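# Open the compost pail's green lid fully and leave it

## Task

Swing the green lid of the compost pail fully open so it stays up by itself, with the pail still upright. At the end neither arm may be in contact with the pail, and the white mug and glass tumbler must both still be standing.

## Robot and tools

Robot: two arms, left_arm and right_arm, each with six revolute joints and a parallel gripper. Both bases sit near the origin of the scene frame: left_arm at about (-0.023, +0.271, +0.032) m, right_arm at about (-0.031, -0.242, +0.018) m, both facing +x. A camera stand is behind them. Each arm's wrist camera and its cable count as part of that arm, so cable contact with something is contact by the arm.

Scene frame: origin at table-top height, halfway between the nominal bases; +x points out over the table, +y toward left_arm, +z up. Left and right in images need not match the arm names. Reported gripper positions (metres) and quaternions (wxyz) use this frame and may be off by a few centimetres, more at long reach. end_effector_position is the point between the finger pads, roughly 1 cm short of the tips; fingers point along the gripper's +z and open along its y.

Row layout (used by execute_actions and move): one flat list of 14 numbers covering both arms, always all 14 even if one arm stays still. First left_arm's seven, then right_arm's seven. Each arm's seven are, in order: wrist yaw, wrist pitch, wrist roll, shoulder, waist, elbow, then gripper opening. The six joint numbers are scaled offsets in [-1, 1] counted from that arm's Joint targets as they stand when the action or move begins (not from the previous row). Scale: 1.0 equals 2.224 rad for waist, shoulder and elbow, and 8.485 rad for the three wrist joints, so wrist values must be tiny. Waist and wrist roll run opposite to the URDF sign in everything you send and read. Ranges in URDF signs: waist -2.618 to 3.054, shoulder 0 to 3.142, elbow 0 to 3.142, wrist pitch and wrist yaw -1.571 to 1.571, wrist roll -2.094 to 2.094 (flip sign for waist and roll in your numbers). Asking for more than about 0.059 rad outward beyond a range gets the action refused for both arms. The opening number is absolute, not an offset: +1 fully open, -1 shut. Sending 0 there is a real half-close command, so repeat the current opening to leave a gripper alone.

execute_actions(actions, cameras): actions is a list of actions; each action is a table of up to 15 rows, each row one 1/30 s step, lasting 0.5 s; a short table repeats its final row. Example shape: [[[14 numbers]]]. An empty list returns the state, scene number and images. cameras takes names (cam_high, cam_left_wrist, cam_right_wrist), ["all"] or [].

move(target, speed, blend, opening_speed, grip_force, blocking, cameras): target is one 14-number row or a list of up to 15 rows; every row's joint offsets count from the same starting Joint targets. Joints travel together along interpolated paths, so the hand follows a curve, and nothing steers around obstacles. speed in rad/s (0.01 to 12.57, default 0.5) caps the fastest joint; blend in rad rounds corners of a list (0 = stop at each). opening_speed is the rate of the opening change per second on the -1..+1 scale (0.2 or more). grip_force in newtons per pad, 10 to 50, one value or one per arm; lower values close slowly. blocking=false returns after 0.5 s while the move goes on. The result adds a move: line such as done, off_target, moving, held or fault, and limits=held if steps were withheld.

wait(seconds 0 to 10) lets time pass holding commands; stop() brakes a running move; zoom_image(camera, region [x0,y0,x1,y1] pixels, max 504 each side) enlarges part of the newest image of that camera; read_manual gives licence text only; finished_scene(scene) ends the scene with its integer number and cannot be reversed.

Result lines: Joint positions and Joint velocities list each arm's joints in the row order above (rad, rad/s), then the pad gap in metres (0.094 fully open). Joint targets are what your next offsets count from. Joint torques follow the same order and include gravity load. grip_measured is the opening on the command scale; grip_effort_nm is the gripper motor's effort, negative when closing. "joint sent to its limit" means a joint reached its real end; "joint command not followed" means a clearance check altered targets. MOTOR HOT warns of heating; an OVER-TEMPERATURE FAULT folds that arm away for the rest of the scene. Step readings list joint angles during action calls.

Motion notes: joints have speed limits and a target may lead its measured angle only by 0.339 rad (big joints) or 2.2 rad (wrist); a hand target more than 200 mm away is scaled back. Big offsets may need several actions. To release a push, command targets back past the measured positions.

Avoid: fast contacts, hard presses, collisions between the two arms or with fixed things, knocking over the mug or tumbler, tipping the pail, letting the lid slam, dropping anything or leaving anything off the table, strain on camera cables, and holding stretched poses long (motor heat). Finish with both grippers clear of the pail.

Each tool is called after "Emit:" as name([rows], argument=value, ...), one row to a line, values as JSON.

## Session

Emit:
execute_actions(actions=[])

Scene clock: 0.00 s.
left_arm: end_effector_position=(+0.3956, +0.2712, +0.1503) grip_measured=+1.000 grip_effort_nm=n/a end_effector_quat_wxyz=(+0.608, -0.026, +0.791, +0.067) | right_arm: end_effector_position=(+0.3589, -0.1938, +0.1213) grip_measured=+1.000 grip_effort_nm=n/a end_effector_quat_wxyz=(+0.606, -0.055, +0.794, +0.007)
Joint names: [wrist yaw, wrist pitch, wrist roll, shoulder, waist, elbow]
Joint positions: left_arm=[-0.24 0.895 -0.015 1.592 0.096 0.435 0.094] | right_arm=[0.068 0.972 0.039 1.552 -0.132 0.311 0.094]
Joint velocities: within noise
Joint torques (N m): no reading
Heat: left arm: 31 °C; right arm: 25 °C.
Joint targets: left_arm=[-0.240 0.884 -0.014 1.588 0.096 0.438] | right_arm=[0.069 0.971 0.038 1.545 -0.132 0.317]
Tool commands: left_gripper/opening=+1.0 right_gripper/opening=+1.0

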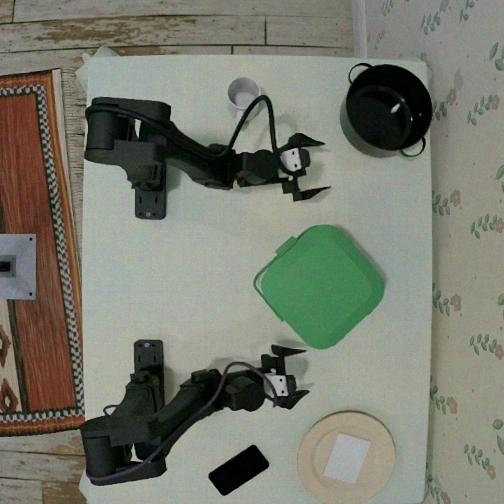

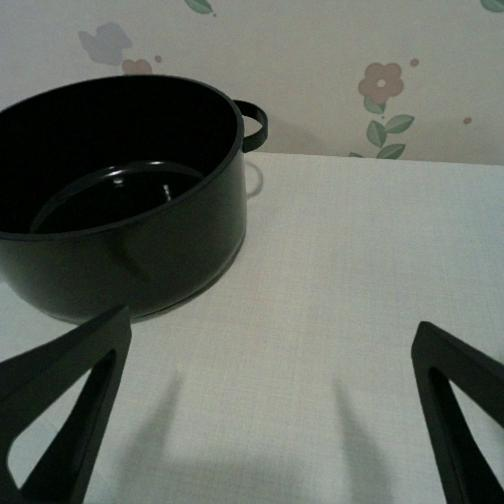

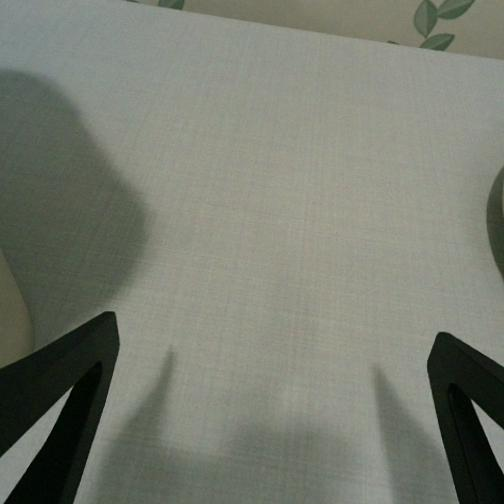

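Emit:
zoom_image(camera="cam_high", region=[230, 200, 410, 370])

Emit:
zoom_image(camera="cam_high", region=[80, 40, 440, 400])

Scaled by 2.800 from the camera's 504x504 image, which has a finer 720x720 frame.

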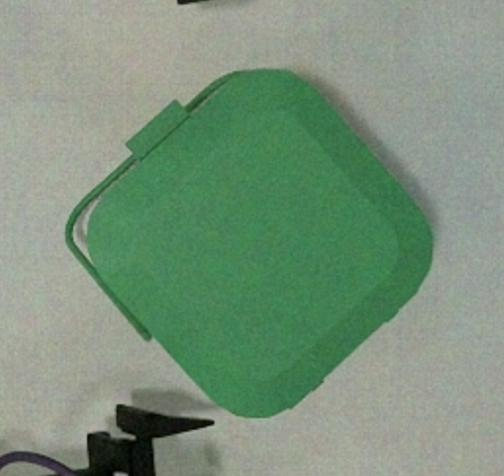

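Scaled by 1.400 from the camera's 504x504 image, which has a finer 720x720 frame.

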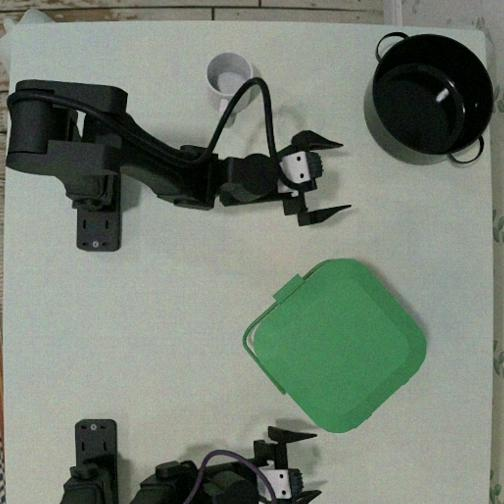

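Emit:
zoom_image(camera="cam_high", region=[80, 50, 260, 230])

Emit:
zoom_image(camera="cam_high", region=[230, 50, 440, 260])

Emit:
zoom_image(camera="cam_high", region=[80, 320, 260, 500])

Emit:
zoom_image(camera="cam_high", region=[250, 320, 440, 504])

Scaled by 2.800 from the camera's 504x504 image, which has a finer 720x720 frame.

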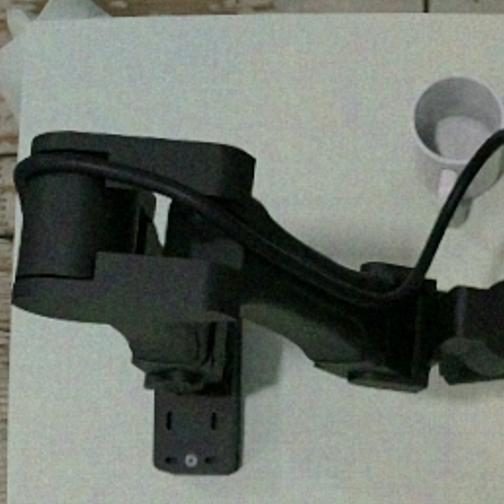

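Scaled by 2.400 from the camera's 504x504 image, which has a finer 720x720 frame.

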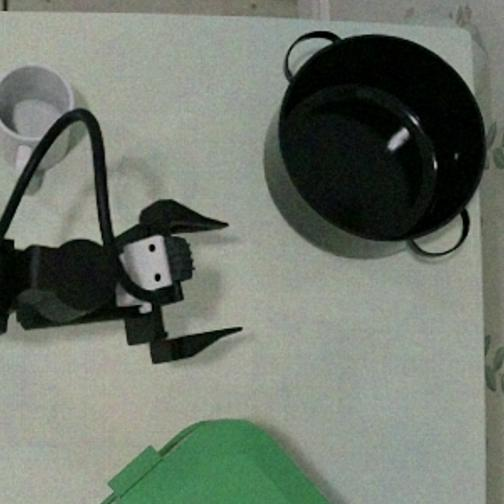

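Scaled by 2.800 from the camera's 504x504 image, which has a finer 720x720 frame.

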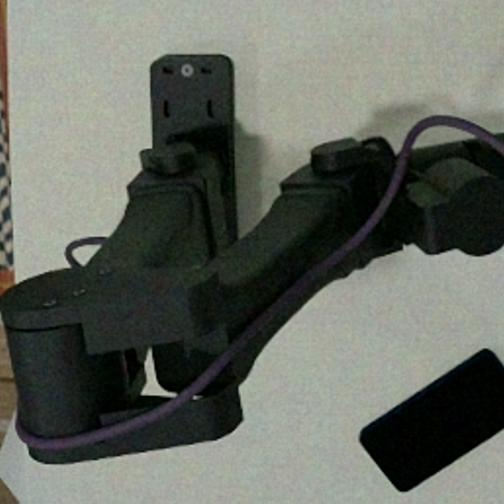

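Scaled by 2.653 from the camera's 504x504 image, which has a finer 720x720 frame.

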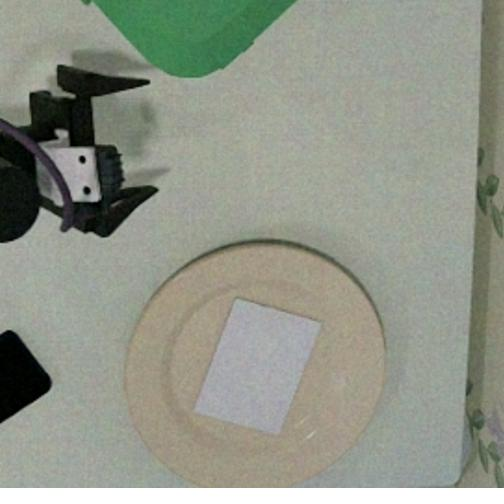

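Emit:
zoom_image(camera="cam_high", region=[260, 100, 360, 200])

Emit:
zoom_image(camera="cam_high", region=[240, 330, 340, 430])

Emit:
zoom_image(camera="cam_left_wrist", region=[0, 252, 504, 504])

Scaled by 5.040 from the camera's 504x504 image, which has a finer 720x720 frame.

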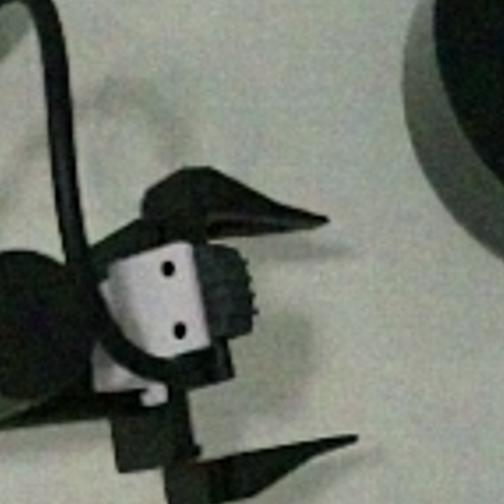

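Scaled by 5.040 from the camera's 504x504 image, which has a finer 720x720 frame.

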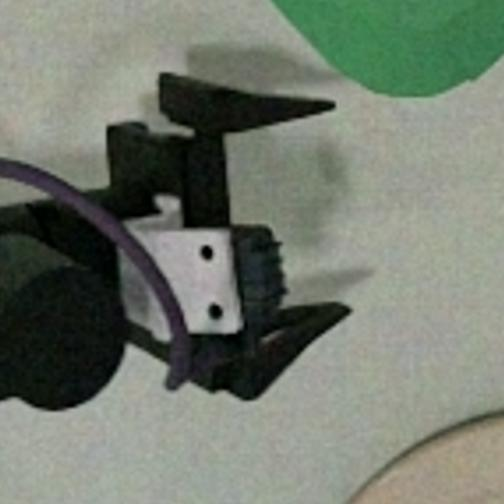

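Scaled by 1.000.

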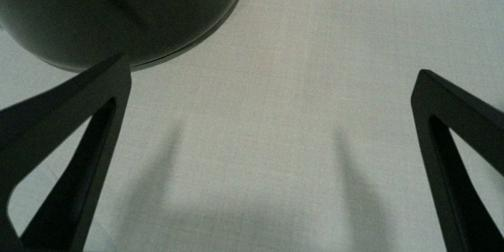

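Emit:
zoom_image(camera="cam_left_wrist", region=[0, 380, 124, 504])

Emit:
zoom_image(camera="cam_high", region=[210, 140, 290, 220])

Scaled by 4.065 from the camera's 504x504 image, which has a finer 720x720 frame.

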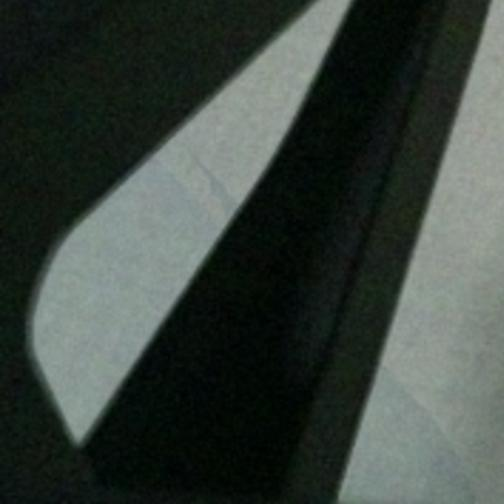

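Scaled by 6.300 from the camera's 504x504 image, which has a finer 720x720 frame.

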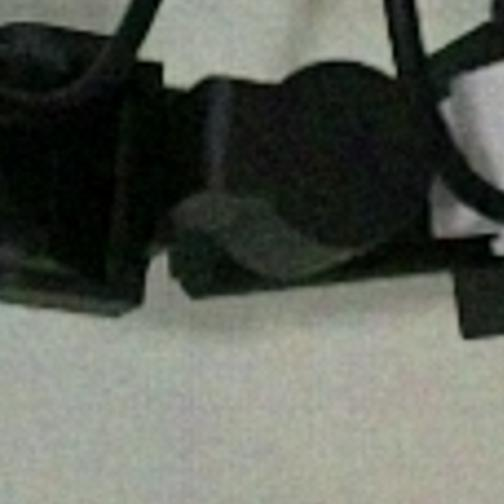

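Emit:
move(target=[0.1226, -0.1513, 0.0017, -0.3094, -0.0432, 0.2077, 1, 0,0,0,0,0,0,1], speed=0.8, cameras=["all"])

Scene clock: 91.90 s.
left_arm: end_effector_position=(+0.2595, +0.1401, +0.3346) grip_measured=+1.000 grip_effort_nm=0.00 end_effector_quat_wxyz=(+0.506, +0.217, +0.769, -0.325) | right_arm: end_effector_position=(+0.3589, -0.1938, +0.1213) grip_measured=+1.000 grip_effort_nm=-0.03 end_effector_quat_wxyz=(+0.606, -0.055, +0.794, +0.007)
Joint names: [wrist yaw, wrist pitch, wrist roll, shoulder, waist, elbow]
Joint positions: left_arm=[0.79 -0.382 0.001 0.903 0.005 0.881 0.094] | right_arm=[0.068 0.972 0.039 1.552 -0.132 0.311 0.094]
Joint torques (N m): left_arm=[0.28 1.59 -0.01 -1.5 -0.47 9.55] | right_arm=[-0.03 1.74 0.03 -6.17 0.02 5.35]
Heat: left arm: 33 °C; right arm: 34 °C.
Joint targets: left_arm=[0.800 -0.400 0.000 0.900 0.000 0.900] | right_arm=[0.069 0.971 0.038 1.545 -0.132 0.317]
move: done

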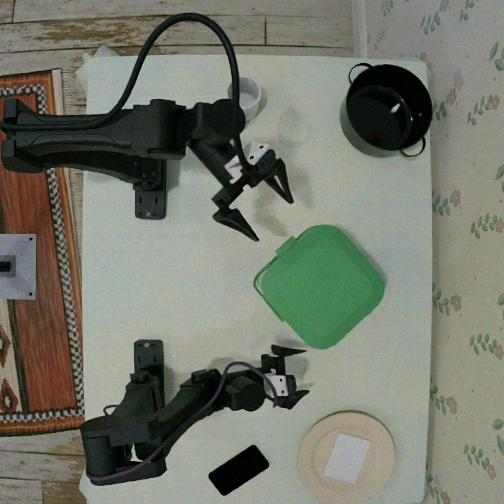

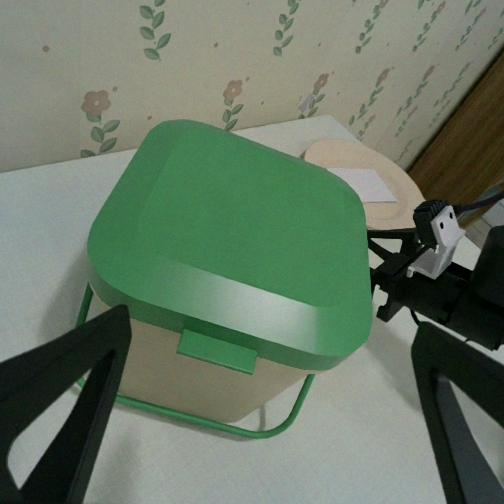

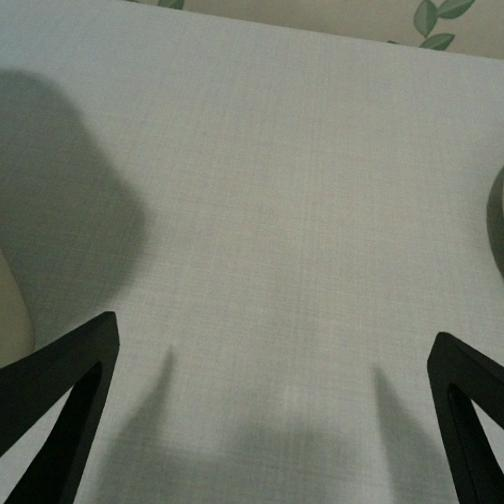

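Emit:
zoom_image(camera="cam_left_wrist", region=[130, 270, 330, 450])

Emit:
zoom_image(camera="cam_high", region=[240, 210, 400, 360])

Scaled by 2.520 from the camera's 504x504 image, which has a finer 720x720 frame.

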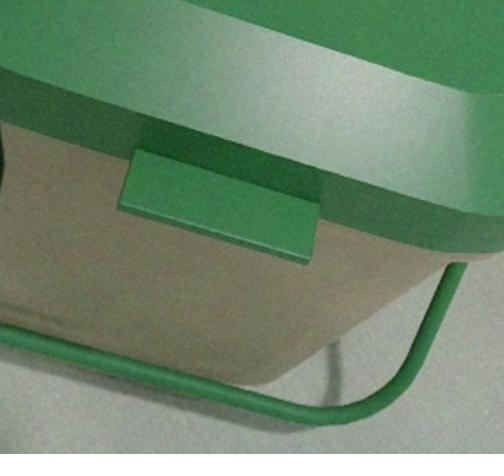

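Scaled by 3.150 from the camera's 504x504 image, which has a finer 720x720 frame.

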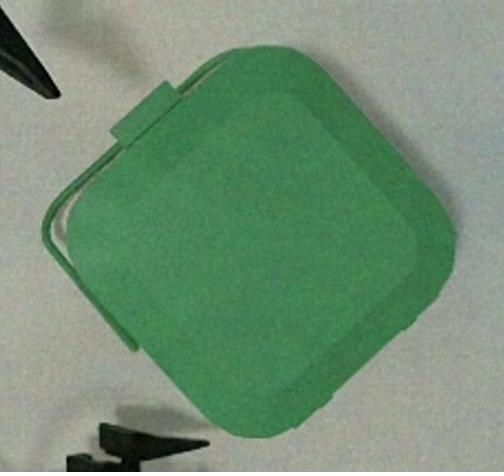

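Emit:
move(target=[0.0285, 0.1464, 0, 0.0441, -0.098, -0.3345, 1, 0,0,0,0,0,0,1], speed=0.8, cameras=["cam_high","cam_left_wrist"])

Scene clock: 185.47 s.
left_arm: end_effector_position=(+0.2518, +0.1706, +0.2331) grip_measured=+1.000 grip_effort_nm=0.00 end_effector_quat_wxyz=(+0.648, +0.286, +0.645, -0.286) | right_arm: end_effector_position=(+0.3588, -0.1938, +0.1212) grip_measured=+1.000 grip_effort_nm=-0.03 end_effector_quat_wxyz=(+0.606, -0.055, +0.794, +0.007)
Joint names: [wrist yaw, wrist pitch, wrist roll, shoulder, waist, elbow]
Joint positions: left_arm=[1.037 0.835 0.003 0.996 -0.213 0.168 0.094] | right_arm=[0.068 0.972 0.039 1.552 -0.132 0.311 0.094]
Joint torques (N m): left_arm=[0.04 1.74 -0.04 -0.83 -0.5 5.96] | right_arm=[-0.03 1.75 0.03 -6.16 0.01 5.34]
Heat: left arm: 33 °C; right arm: 38 °C.
Joint targets: left_arm=[1.041 0.842 0.000 0.998 -0.218 0.156] | right_arm=[0.069 0.971 0.038 1.545 -0.132 0.317]
move: done
Images, in order (width x height): cam_high 504x504, cam_left_wrist 504x504.

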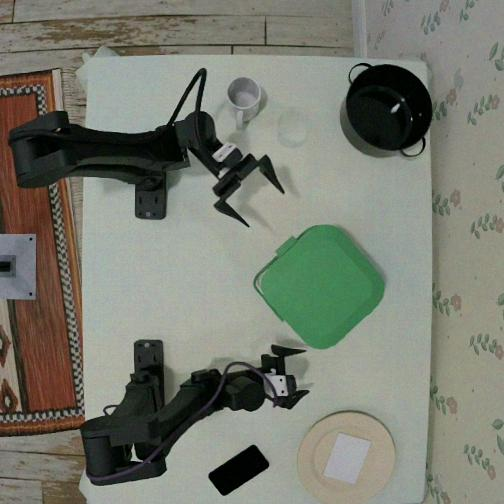

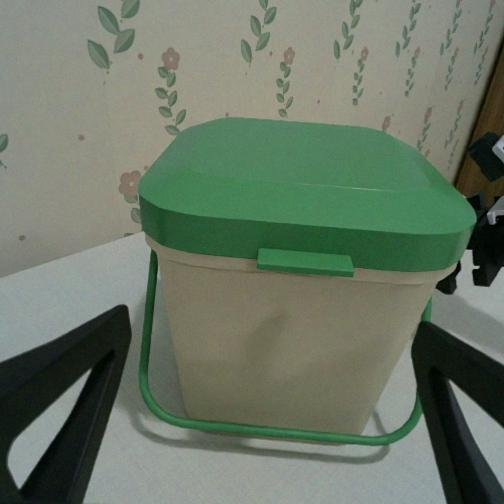

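Emit:
move(target=[-0.0338, 0.0698, -0.185, 0.2347, 0.1295, -0.0315, -1, 0,0,0,0,0,0,1], speed=0.8, cameras=["cam_high","cam_left_wrist"])

Scene clock: 235.73 s.
left_arm: end_effector_position=(+0.2704, +0.1261, +0.1797) grip_measured=-0.995 grip_effort_nm=-0.27 end_effector_quat_wxyz=(+0.660, +0.659, +0.262, +0.249) | right_arm: end_effector_position=(+0.3588, -0.1938, +0.1212) grip_measured=+1.000 grip_effort_nm=-0.03 end_effector_quat_wxyz=(+0.606, -0.055, +0.794, +0.007)
Joint names: [wrist yaw, wrist pitch, wrist roll, shoulder, waist, elbow]
Joint positions: left_arm=[0.757 1.405 -1.558 1.509 0.066 0.097 0] | right_arm=[0.068 0.972 0.039 1.552 -0.132 0.311 0.094]
Joint torques (N m): left_arm=[-0.02 2.08 -0.12 -2.81 0.49 3.62] | right_arm=[-0.03 1.75 0.03 -6.16 0.02 5.35]
Heat: left arm: 32 °C; right arm: 39 °C.
Joint targets: left_arm=[0.755 1.435 -1.569 1.520 0.070 0.086] | right_arm=[0.069 0.971 0.038 1.545 -0.132 0.317]
move: done
Images, in order (width x height): cam_high 504x504, cam_left_wrist 504x504.

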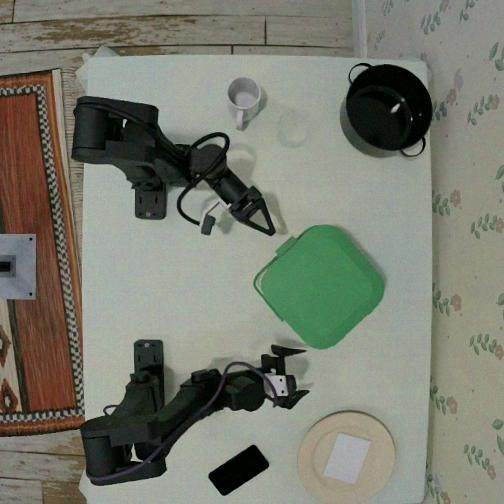

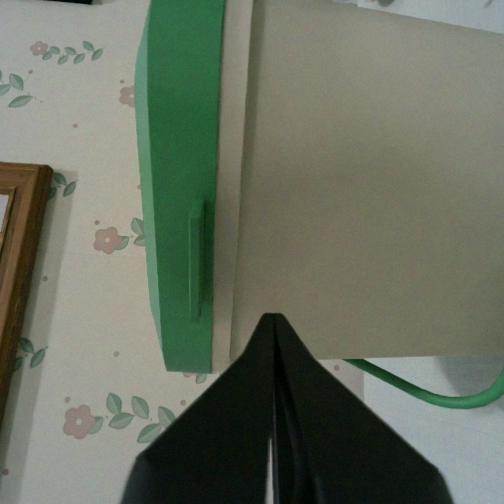

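Emit:
move(target=[-0.0163, -0.0036, 0, 0.0409, 0.0616, 0.0544, -1, 0,0,0,0,0,0,1], speed=0.3, cameras=["cam_high","cam_left_wrist"])

Scene clock: 272.43 s.
left_arm: end_effector_position=(+0.2918, +0.0973, +0.1821) grip_measured=-0.995 grip_effort_nm=-0.27 end_effector_quat_wxyz=(+0.660, +0.658, +0.259, +0.251) | right_arm: end_effector_position=(+0.3588, -0.1938, +0.1212) grip_measured=+1.000 grip_effort_nm=-0.03 end_effector_quat_wxyz=(+0.606, -0.055, +0.794, +0.007)
Joint names: [wrist yaw, wrist pitch, wrist roll, shoulder, waist, elbow]
Joint positions: left_arm=[0.62 1.402 -1.56 1.598 0.203 0.194 0] | right_arm=[0.068 0.972 0.039 1.552 -0.132 0.311 0.094]
Joint torques (N m): left_arm=[-0.03 1.87 -0.1 -3.73 0.39 5.9] | right_arm=[-0.03 1.75 0.02 -6.16 -0.01 5.34]
Heat: left arm: 35 °C; right arm: 40 °C.
Joint targets: left_arm=[0.616 1.404 -1.569 1.611 0.207 0.207] | right_arm=[0.069 0.971 0.038 1.545 -0.132 0.317]
move: done
Images, in order (width x height): cam_high 504x504, cam_left_wrist 504x504.

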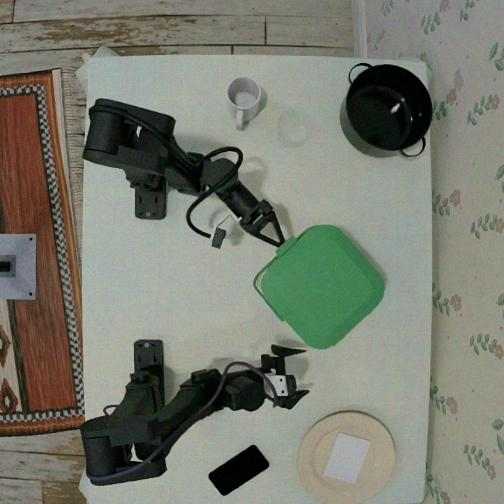

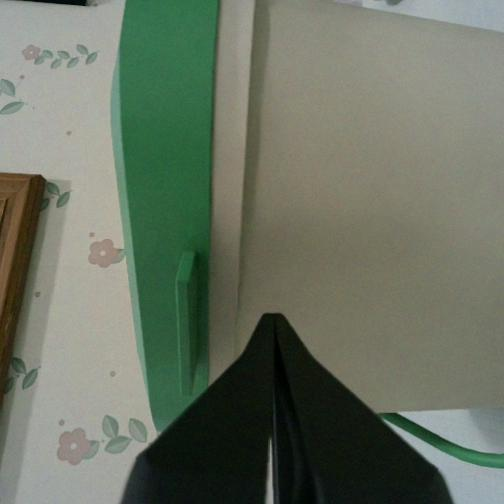

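Emit:
move(target=[-0.0007, -0.0494, 0, -0.1443, 0.0027, 0.0441, -1, 0,0,0,0,0,0,1], speed=0.3, cameras=["cam_high","cam_left_wrist"])

Scene clock: 281.70 s.
left_arm: end_effector_position=(+0.2950, +0.0962, +0.2225) grip_measured=-0.995 grip_effort_nm=-0.27 end_effector_quat_wxyz=(+0.654, +0.663, +0.262, +0.251) | right_arm: end_effector_position=(+0.3588, -0.1938, +0.1212) grip_measured=+1.000 grip_effort_nm=-0.03 end_effector_quat_wxyz=(+0.606, -0.055, +0.794, +0.007)
Joint names: [wrist yaw, wrist pitch, wrist roll, shoulder, waist, elbow]
Joint positions: left_arm=[0.611 1.001 -1.573 1.306 0.208 0.284 0] | right_arm=[0.068 0.972 0.039 1.552 -0.132 0.311 0.094]
Joint torques (N m): left_arm=[0 1.72 0.02 -5.3 0.59 8.46] | right_arm=[-0.02 1.75 0.02 -6.15 0.01 5.38]
Heat: left arm: 35 °C; right arm: 41 °C.
Joint targets: left_arm=[0.610 0.985 -1.569 1.290 0.213 0.305] | right_arm=[0.069 0.971 0.038 1.545 -0.132 0.317]
move: done
Images, in order (width x height): cam_high 504x504, cam_left_wrist 504x504.

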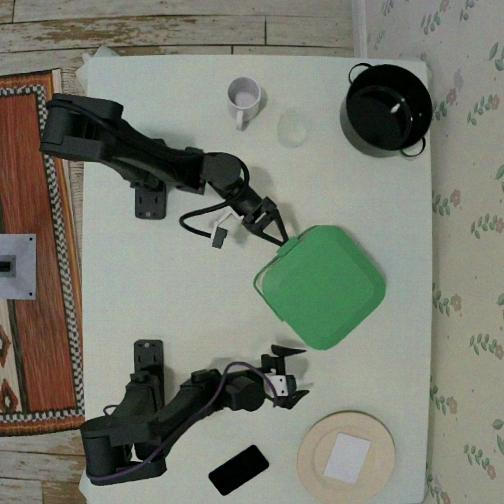

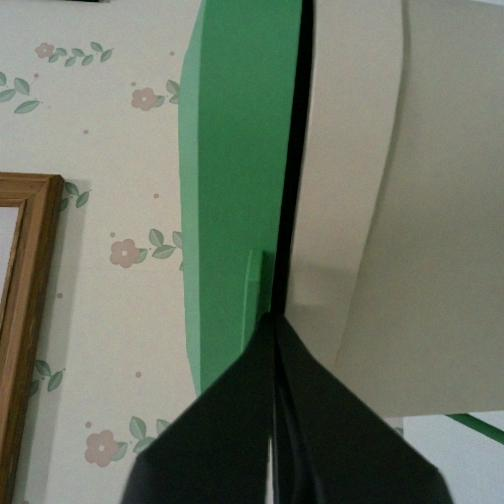

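Emit:
move([
  [-0.0027, -0.0257, 0, -0.0460, 0.0108, 0.0522, -1, 0,0,0,0,0,0,1],
  [-0.0120, -0.0580, 0, -0.0402, 0.0463, 0.1812, -1, 0,0,0,0,0,0,1],
], speed=0.3, blend=[0.05, 0], cameras=["cam_high","cam_left_wrist"])

Scene clock: 290.63 s.
left_arm: end_effector_position=(+0.3257, +0.0638, +0.3262) grip_measured=-0.995 grip_effort_nm=-0.27 end_effector_quat_wxyz=(+0.659, +0.660, +0.255, +0.256) | right_arm: end_effector_position=(+0.3588, -0.1938, +0.1212) grip_measured=+1.000 grip_effort_nm=-0.03 end_effector_quat_wxyz=(+0.606, -0.055, +0.794, +0.007)
Joint names: [wrist yaw, wrist pitch, wrist roll, shoulder, waist, elbow]
Joint positions: left_arm=[0.511 0.523 -1.573 1.208 0.311 0.684 0] | right_arm=[0.068 0.972 0.039 1.552 -0.132 0.311 0.094]
Joint torques (N m): left_arm=[-0.03 1.62 0.03 -5 0.5 10.25] | right_arm=[-0.03 1.74 0.03 -6.19 0.01 5.37]
Heat: left arm: 34 °C; right arm: 41 °C.
Joint targets: left_arm=[0.509 0.493 -1.569 1.201 0.316 0.708] | right_arm=[0.069 0.971 0.038 1.545 -0.132 0.317]
move: done
Images, in order (width x height): cam_high 504x504, cam_left_wrist 504x504.

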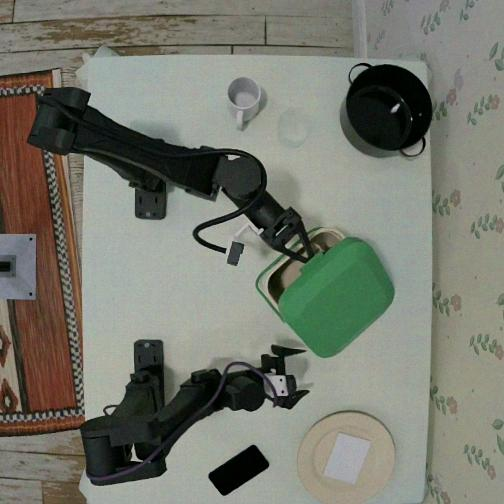

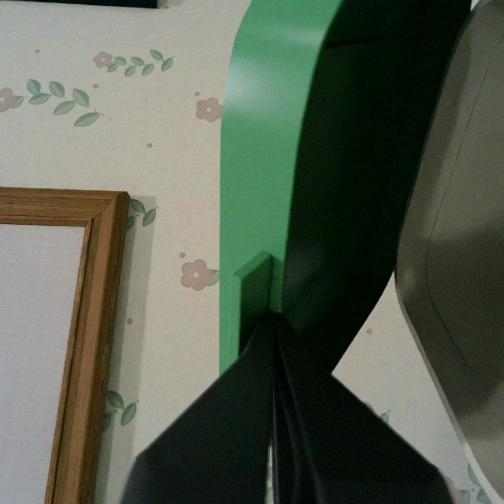

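Emit:
move([
  [-0.0111, -0.0174, 0, 0.0758, 0.0418, 0.1421, -1, 0,0,0,0,0,0,1],
  [-0.0200, -0.0257, 0, 0.1773, 0.0760, 0.2754, -1, 0,0,0,0,0,0,1],
], speed=0.3, blend=[0.05, 0], cameras=["cam_high","cam_left_wrist"])

Scene clock: 298.93 s.
left_arm: end_effector_position=(+0.4024, -0.0227, +0.4156) grip_measured=-0.995 grip_effort_nm=-0.27 end_effector_quat_wxyz=(+0.671, +0.647, +0.245, +0.267) | right_arm: end_effector_position=(+0.3588, -0.1938, +0.1211) grip_measured=+1.000 grip_effort_nm=-0.03 end_effector_quat_wxyz=(+0.606, -0.055, +0.794, +0.007)
Joint names: [wrist yaw, wrist pitch, wrist roll, shoulder, waist, elbow]
Joint positions: left_arm=[0.342 0.322 -1.573 1.576 0.481 1.298 0] | right_arm=[0.068 0.971 0.039 1.552 -0.132 0.311 0.094]
Joint torques (N m): left_arm=[-0.05 1.5 0.02 -7.23 0.51 10.26] | right_arm=[-0.03 1.75 0.03 -6.17 0.01 5.37]
Heat: left arm: 33 °C; right arm: 41 °C.
Joint targets: left_arm=[0.339 0.275 -1.569 1.595 0.485 1.321] | right_arm=[0.069 0.970 0.038 1.545 -0.132 0.317]
move: off_target (left_arm); left_arm: the wrist pitch is farthest, 0.047 rad from its target
Images, in order (width x height): cam_high 504x504, cam_left_wrist 504x504.

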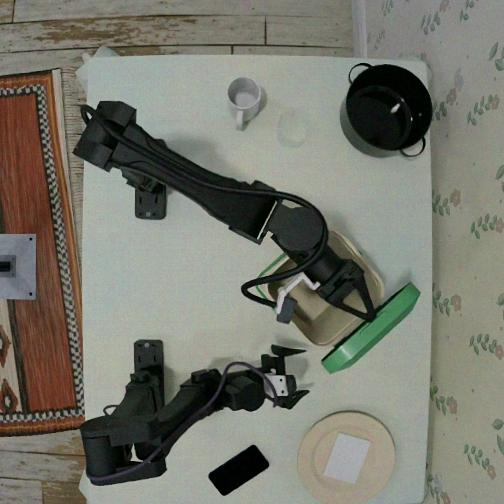

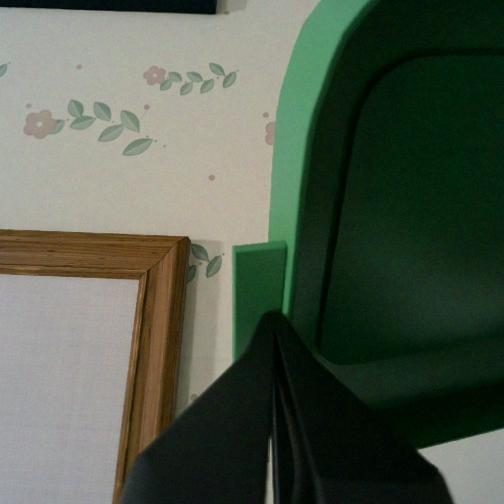

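Emit:
move(target=[-0.0054, -0.0040, 0, 0.0899, 0.0205, 0.1046, -1, 0,0,0,0,0,0,1], speed=0.2, cameras=["cam_high","cam_left_wrist"])

Scene clock: 304.53 s.
left_arm: end_effector_position=(+0.4387, -0.0619, +0.4248) grip_measured=-0.995 grip_effort_nm=-0.27 end_effector_quat_wxyz=(+0.675, +0.642, +0.242, +0.270) | right_arm: end_effector_position=(+0.3588, -0.1938, +0.1211) grip_measured=+1.000 grip_effort_nm=-0.03 end_effector_quat_wxyz=(+0.606, -0.055, +0.794, +0.007)
Joint names: [wrist yaw, wrist pitch, wrist roll, shoulder, waist, elbow]
Joint positions: left_arm=[0.294 0.297 -1.573 1.769 0.526 1.533 0] | right_arm=[0.068 0.971 0.039 1.552 -0.132 0.311 0.094]
Joint torques (N m): left_arm=[-0.04 1.43 0.03 -8.87 0.49 10.07] | right_arm=[-0.03 1.75 0.03 -6.17 -0.02 5.37]
Heat: left arm: 34 °C; right arm: 41 °C.
Joint targets: left_arm=[0.293 0.241 -1.569 1.795 0.531 1.553] | right_arm=[0.069 0.970 0.038 1.545 -0.132 0.317]
move: off_target (left_arm); left_arm: the wrist pitch is farthest, 0.056 rad from its target
Images, in order (width x height): cam_high 504x504, cam_left_wrist 504x504.

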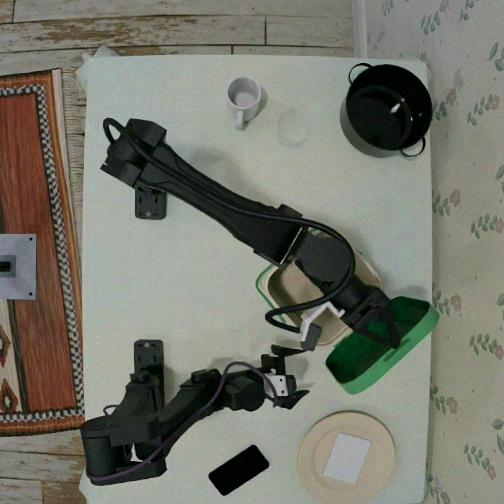

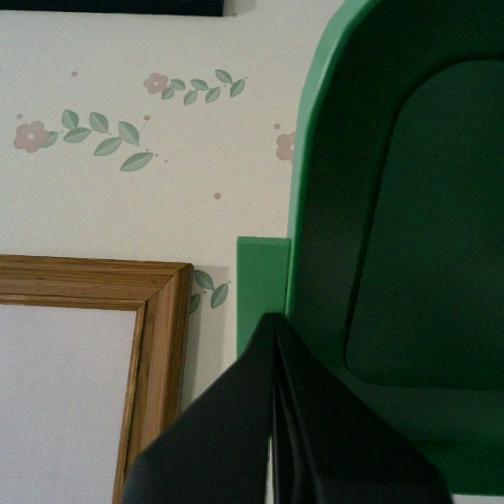

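Emit:
move(target=[-0.0014, -0.0010, 0, 0.0298, 0.0052, 0.0336, -1, 0,0,0,0,0,0,1], speed=0.2, cameras=["cam_high","cam_left_wrist"])

Scene clock: 309.60 s.
left_arm: end_effector_position=(+0.4525, -0.0755, +0.4143) grip_measured=-0.995 grip_effort_nm=-0.27 end_effector_quat_wxyz=(+0.668, +0.650, +0.249, +0.264) | right_arm: end_effector_position=(+0.3588, -0.1938, +0.1211) grip_measured=+1.000 grip_effort_nm=-0.03 end_effector_quat_wxyz=(+0.606, -0.055, +0.794, +0.007)
Joint names: [wrist yaw, wrist pitch, wrist roll, shoulder, waist, elbow]
Joint positions: left_arm=[0.282 0.265 -1.573 1.841 0.538 1.608 0] | right_arm=[0.068 0.971 0.039 1.552 -0.132 0.311 0.094]
Joint torques (N m): left_arm=[-0.03 1.66 0.03 -10.22 0.49 10.06] | right_arm=[-0.02 1.74 0.03 -6.16 0.01 5.35]
Heat: left arm: 34 °C; right arm: 41 °C.
Joint targets: left_arm=[0.281 0.232 -1.569 1.861 0.542 1.628] | right_arm=[0.069 0.970 0.038 1.545 -0.132 0.317]
move: done
Images, in order (width x height): cam_high 504x504, cam_left_wrist 504x504.

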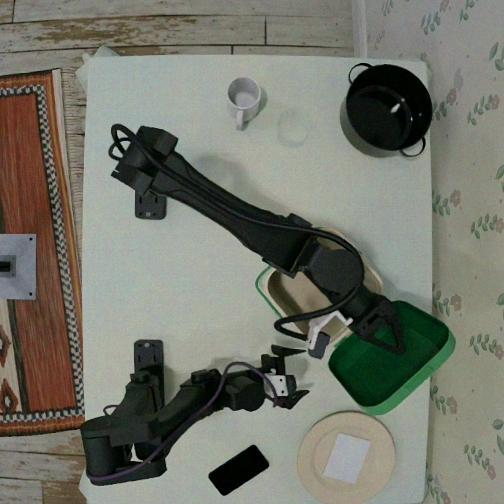

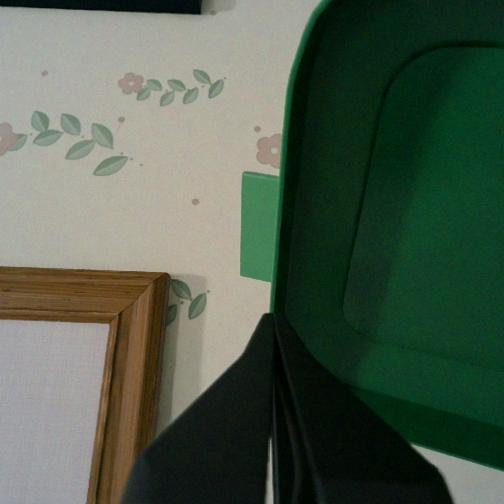

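Emit:
wait(seconds=0.5, cameras=["cam_high","cam_left_wrist"])

Emit:
zoom_image(camera="cam_high", region=[240, 210, 480, 440])

Scene clock: 315.27 s.
left_arm: end_effector_position=(+0.4525, -0.0755, +0.4142) grip_measured=-0.995 grip_effort_nm=-0.27 end_effector_quat_wxyz=(+0.667, +0.650, +0.249, +0.264) | right_arm: end_effector_position=(+0.3588, -0.1938, +0.1211) grip_measured=+1.000 grip_effort_nm=-0.03 end_effector_quat_wxyz=(+0.606, -0.055, +0.794, +0.007)
Joint names: [wrist yaw, wrist pitch, wrist roll, shoulder, waist, elbow]
Joint positions: left_arm=[0.282 0.265 -1.573 1.841 0.538 1.608 0] | right_arm=[0.068 0.971 0.039 1.552 -0.132 0.311 0.094]
Joint torques (N m): left_arm=[-0.02 1.65 0.02 -10.15 0.54 10.09] | right_arm=[-0.03 1.75 0.03 -6.17 0.02 5.34]
Heat: left arm: 34 °C; right arm: 41 °C.
Joint targets: left_arm=[0.281 0.232 -1.569 1.861 0.542 1.628] | right_arm=[0.069 0.970 0.038 1.545 -0.132 0.317]
Tool commands: left_gripper/opening=-1.0 right_gripper/opening=+1.0
wait: 0.50 s; at rest from the start
Images, in order (width x height): cam_high 504x504, cam_left_wrist 504x504.

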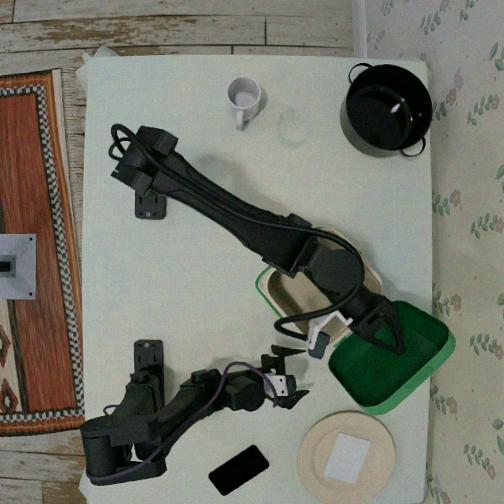

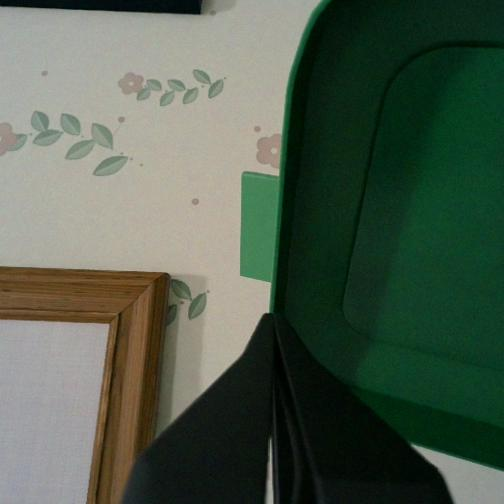

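Scaled by 2.100 from the camera's 504x504 image, which has a finer 720x720 frame.

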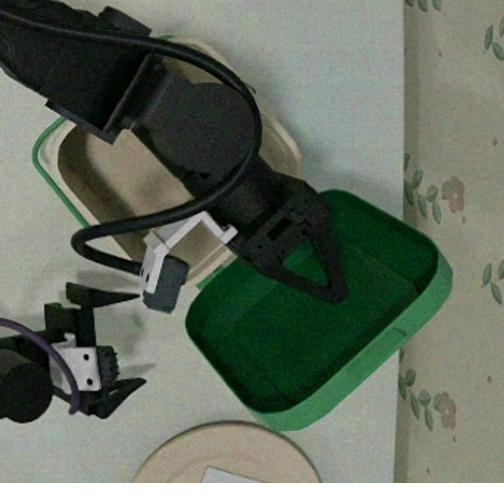

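Emit:
move(target=[0.0068, 0.0051, 0, -0.1194, -0.0256, -0.1383, -1, 0,0,0,0,0,0,1], speed=0.5, cameras=["cam_high","cam_left_wrist"])

Scene clock: 327.67 s.
left_arm: end_effector_position=(+0.4114, -0.0292, +0.4052) grip_measured=-0.995 grip_effort_nm=-0.27 end_effector_quat_wxyz=(+0.659, +0.658, +0.257, +0.260) | right_arm: end_effector_position=(+0.3588, -0.1938, +0.1211) grip_measured=+1.000 grip_effort_nm=-0.03 end_effector_quat_wxyz=(+0.606, -0.055, +0.794, +0.007)
Joint names: [wrist yaw, wrist pitch, wrist roll, shoulder, waist, elbow]
Joint positions: left_arm=[0.326 0.282 -1.573 1.615 0.489 1.336 0] | right_arm=[0.068 0.971 0.039 1.552 -0.132 0.311 0.094]
Joint torques (N m): left_arm=[0.12 1.89 0.01 -11.14 -0.31 6.87] | right_arm=[-0.03 1.76 0.03 -6.17 0.01 5.35]
Heat: left arm: 35 °C; right arm: 42 °C.
Joint targets: left_arm=[0.339 0.276 -1.569 1.596 0.485 1.321] | right_arm=[0.069 0.970 0.038 1.545 -0.132 0.317]
move: done
Images, in order (width x height): cam_high 504x504, cam_left_wrist 504x504.

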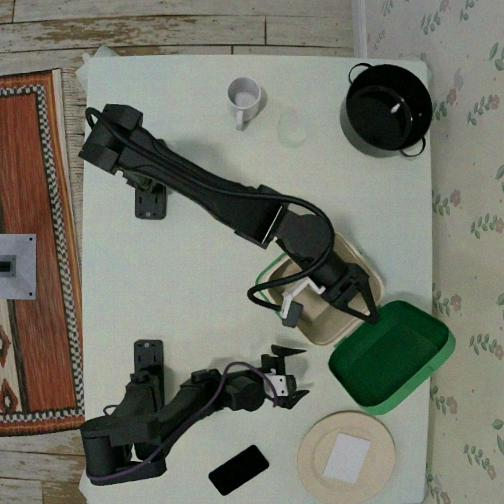

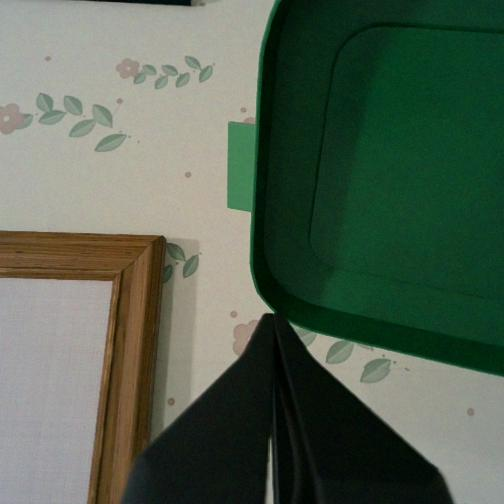

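Emit:
finished_scene(scene=1)

The scene is finished: the task was done.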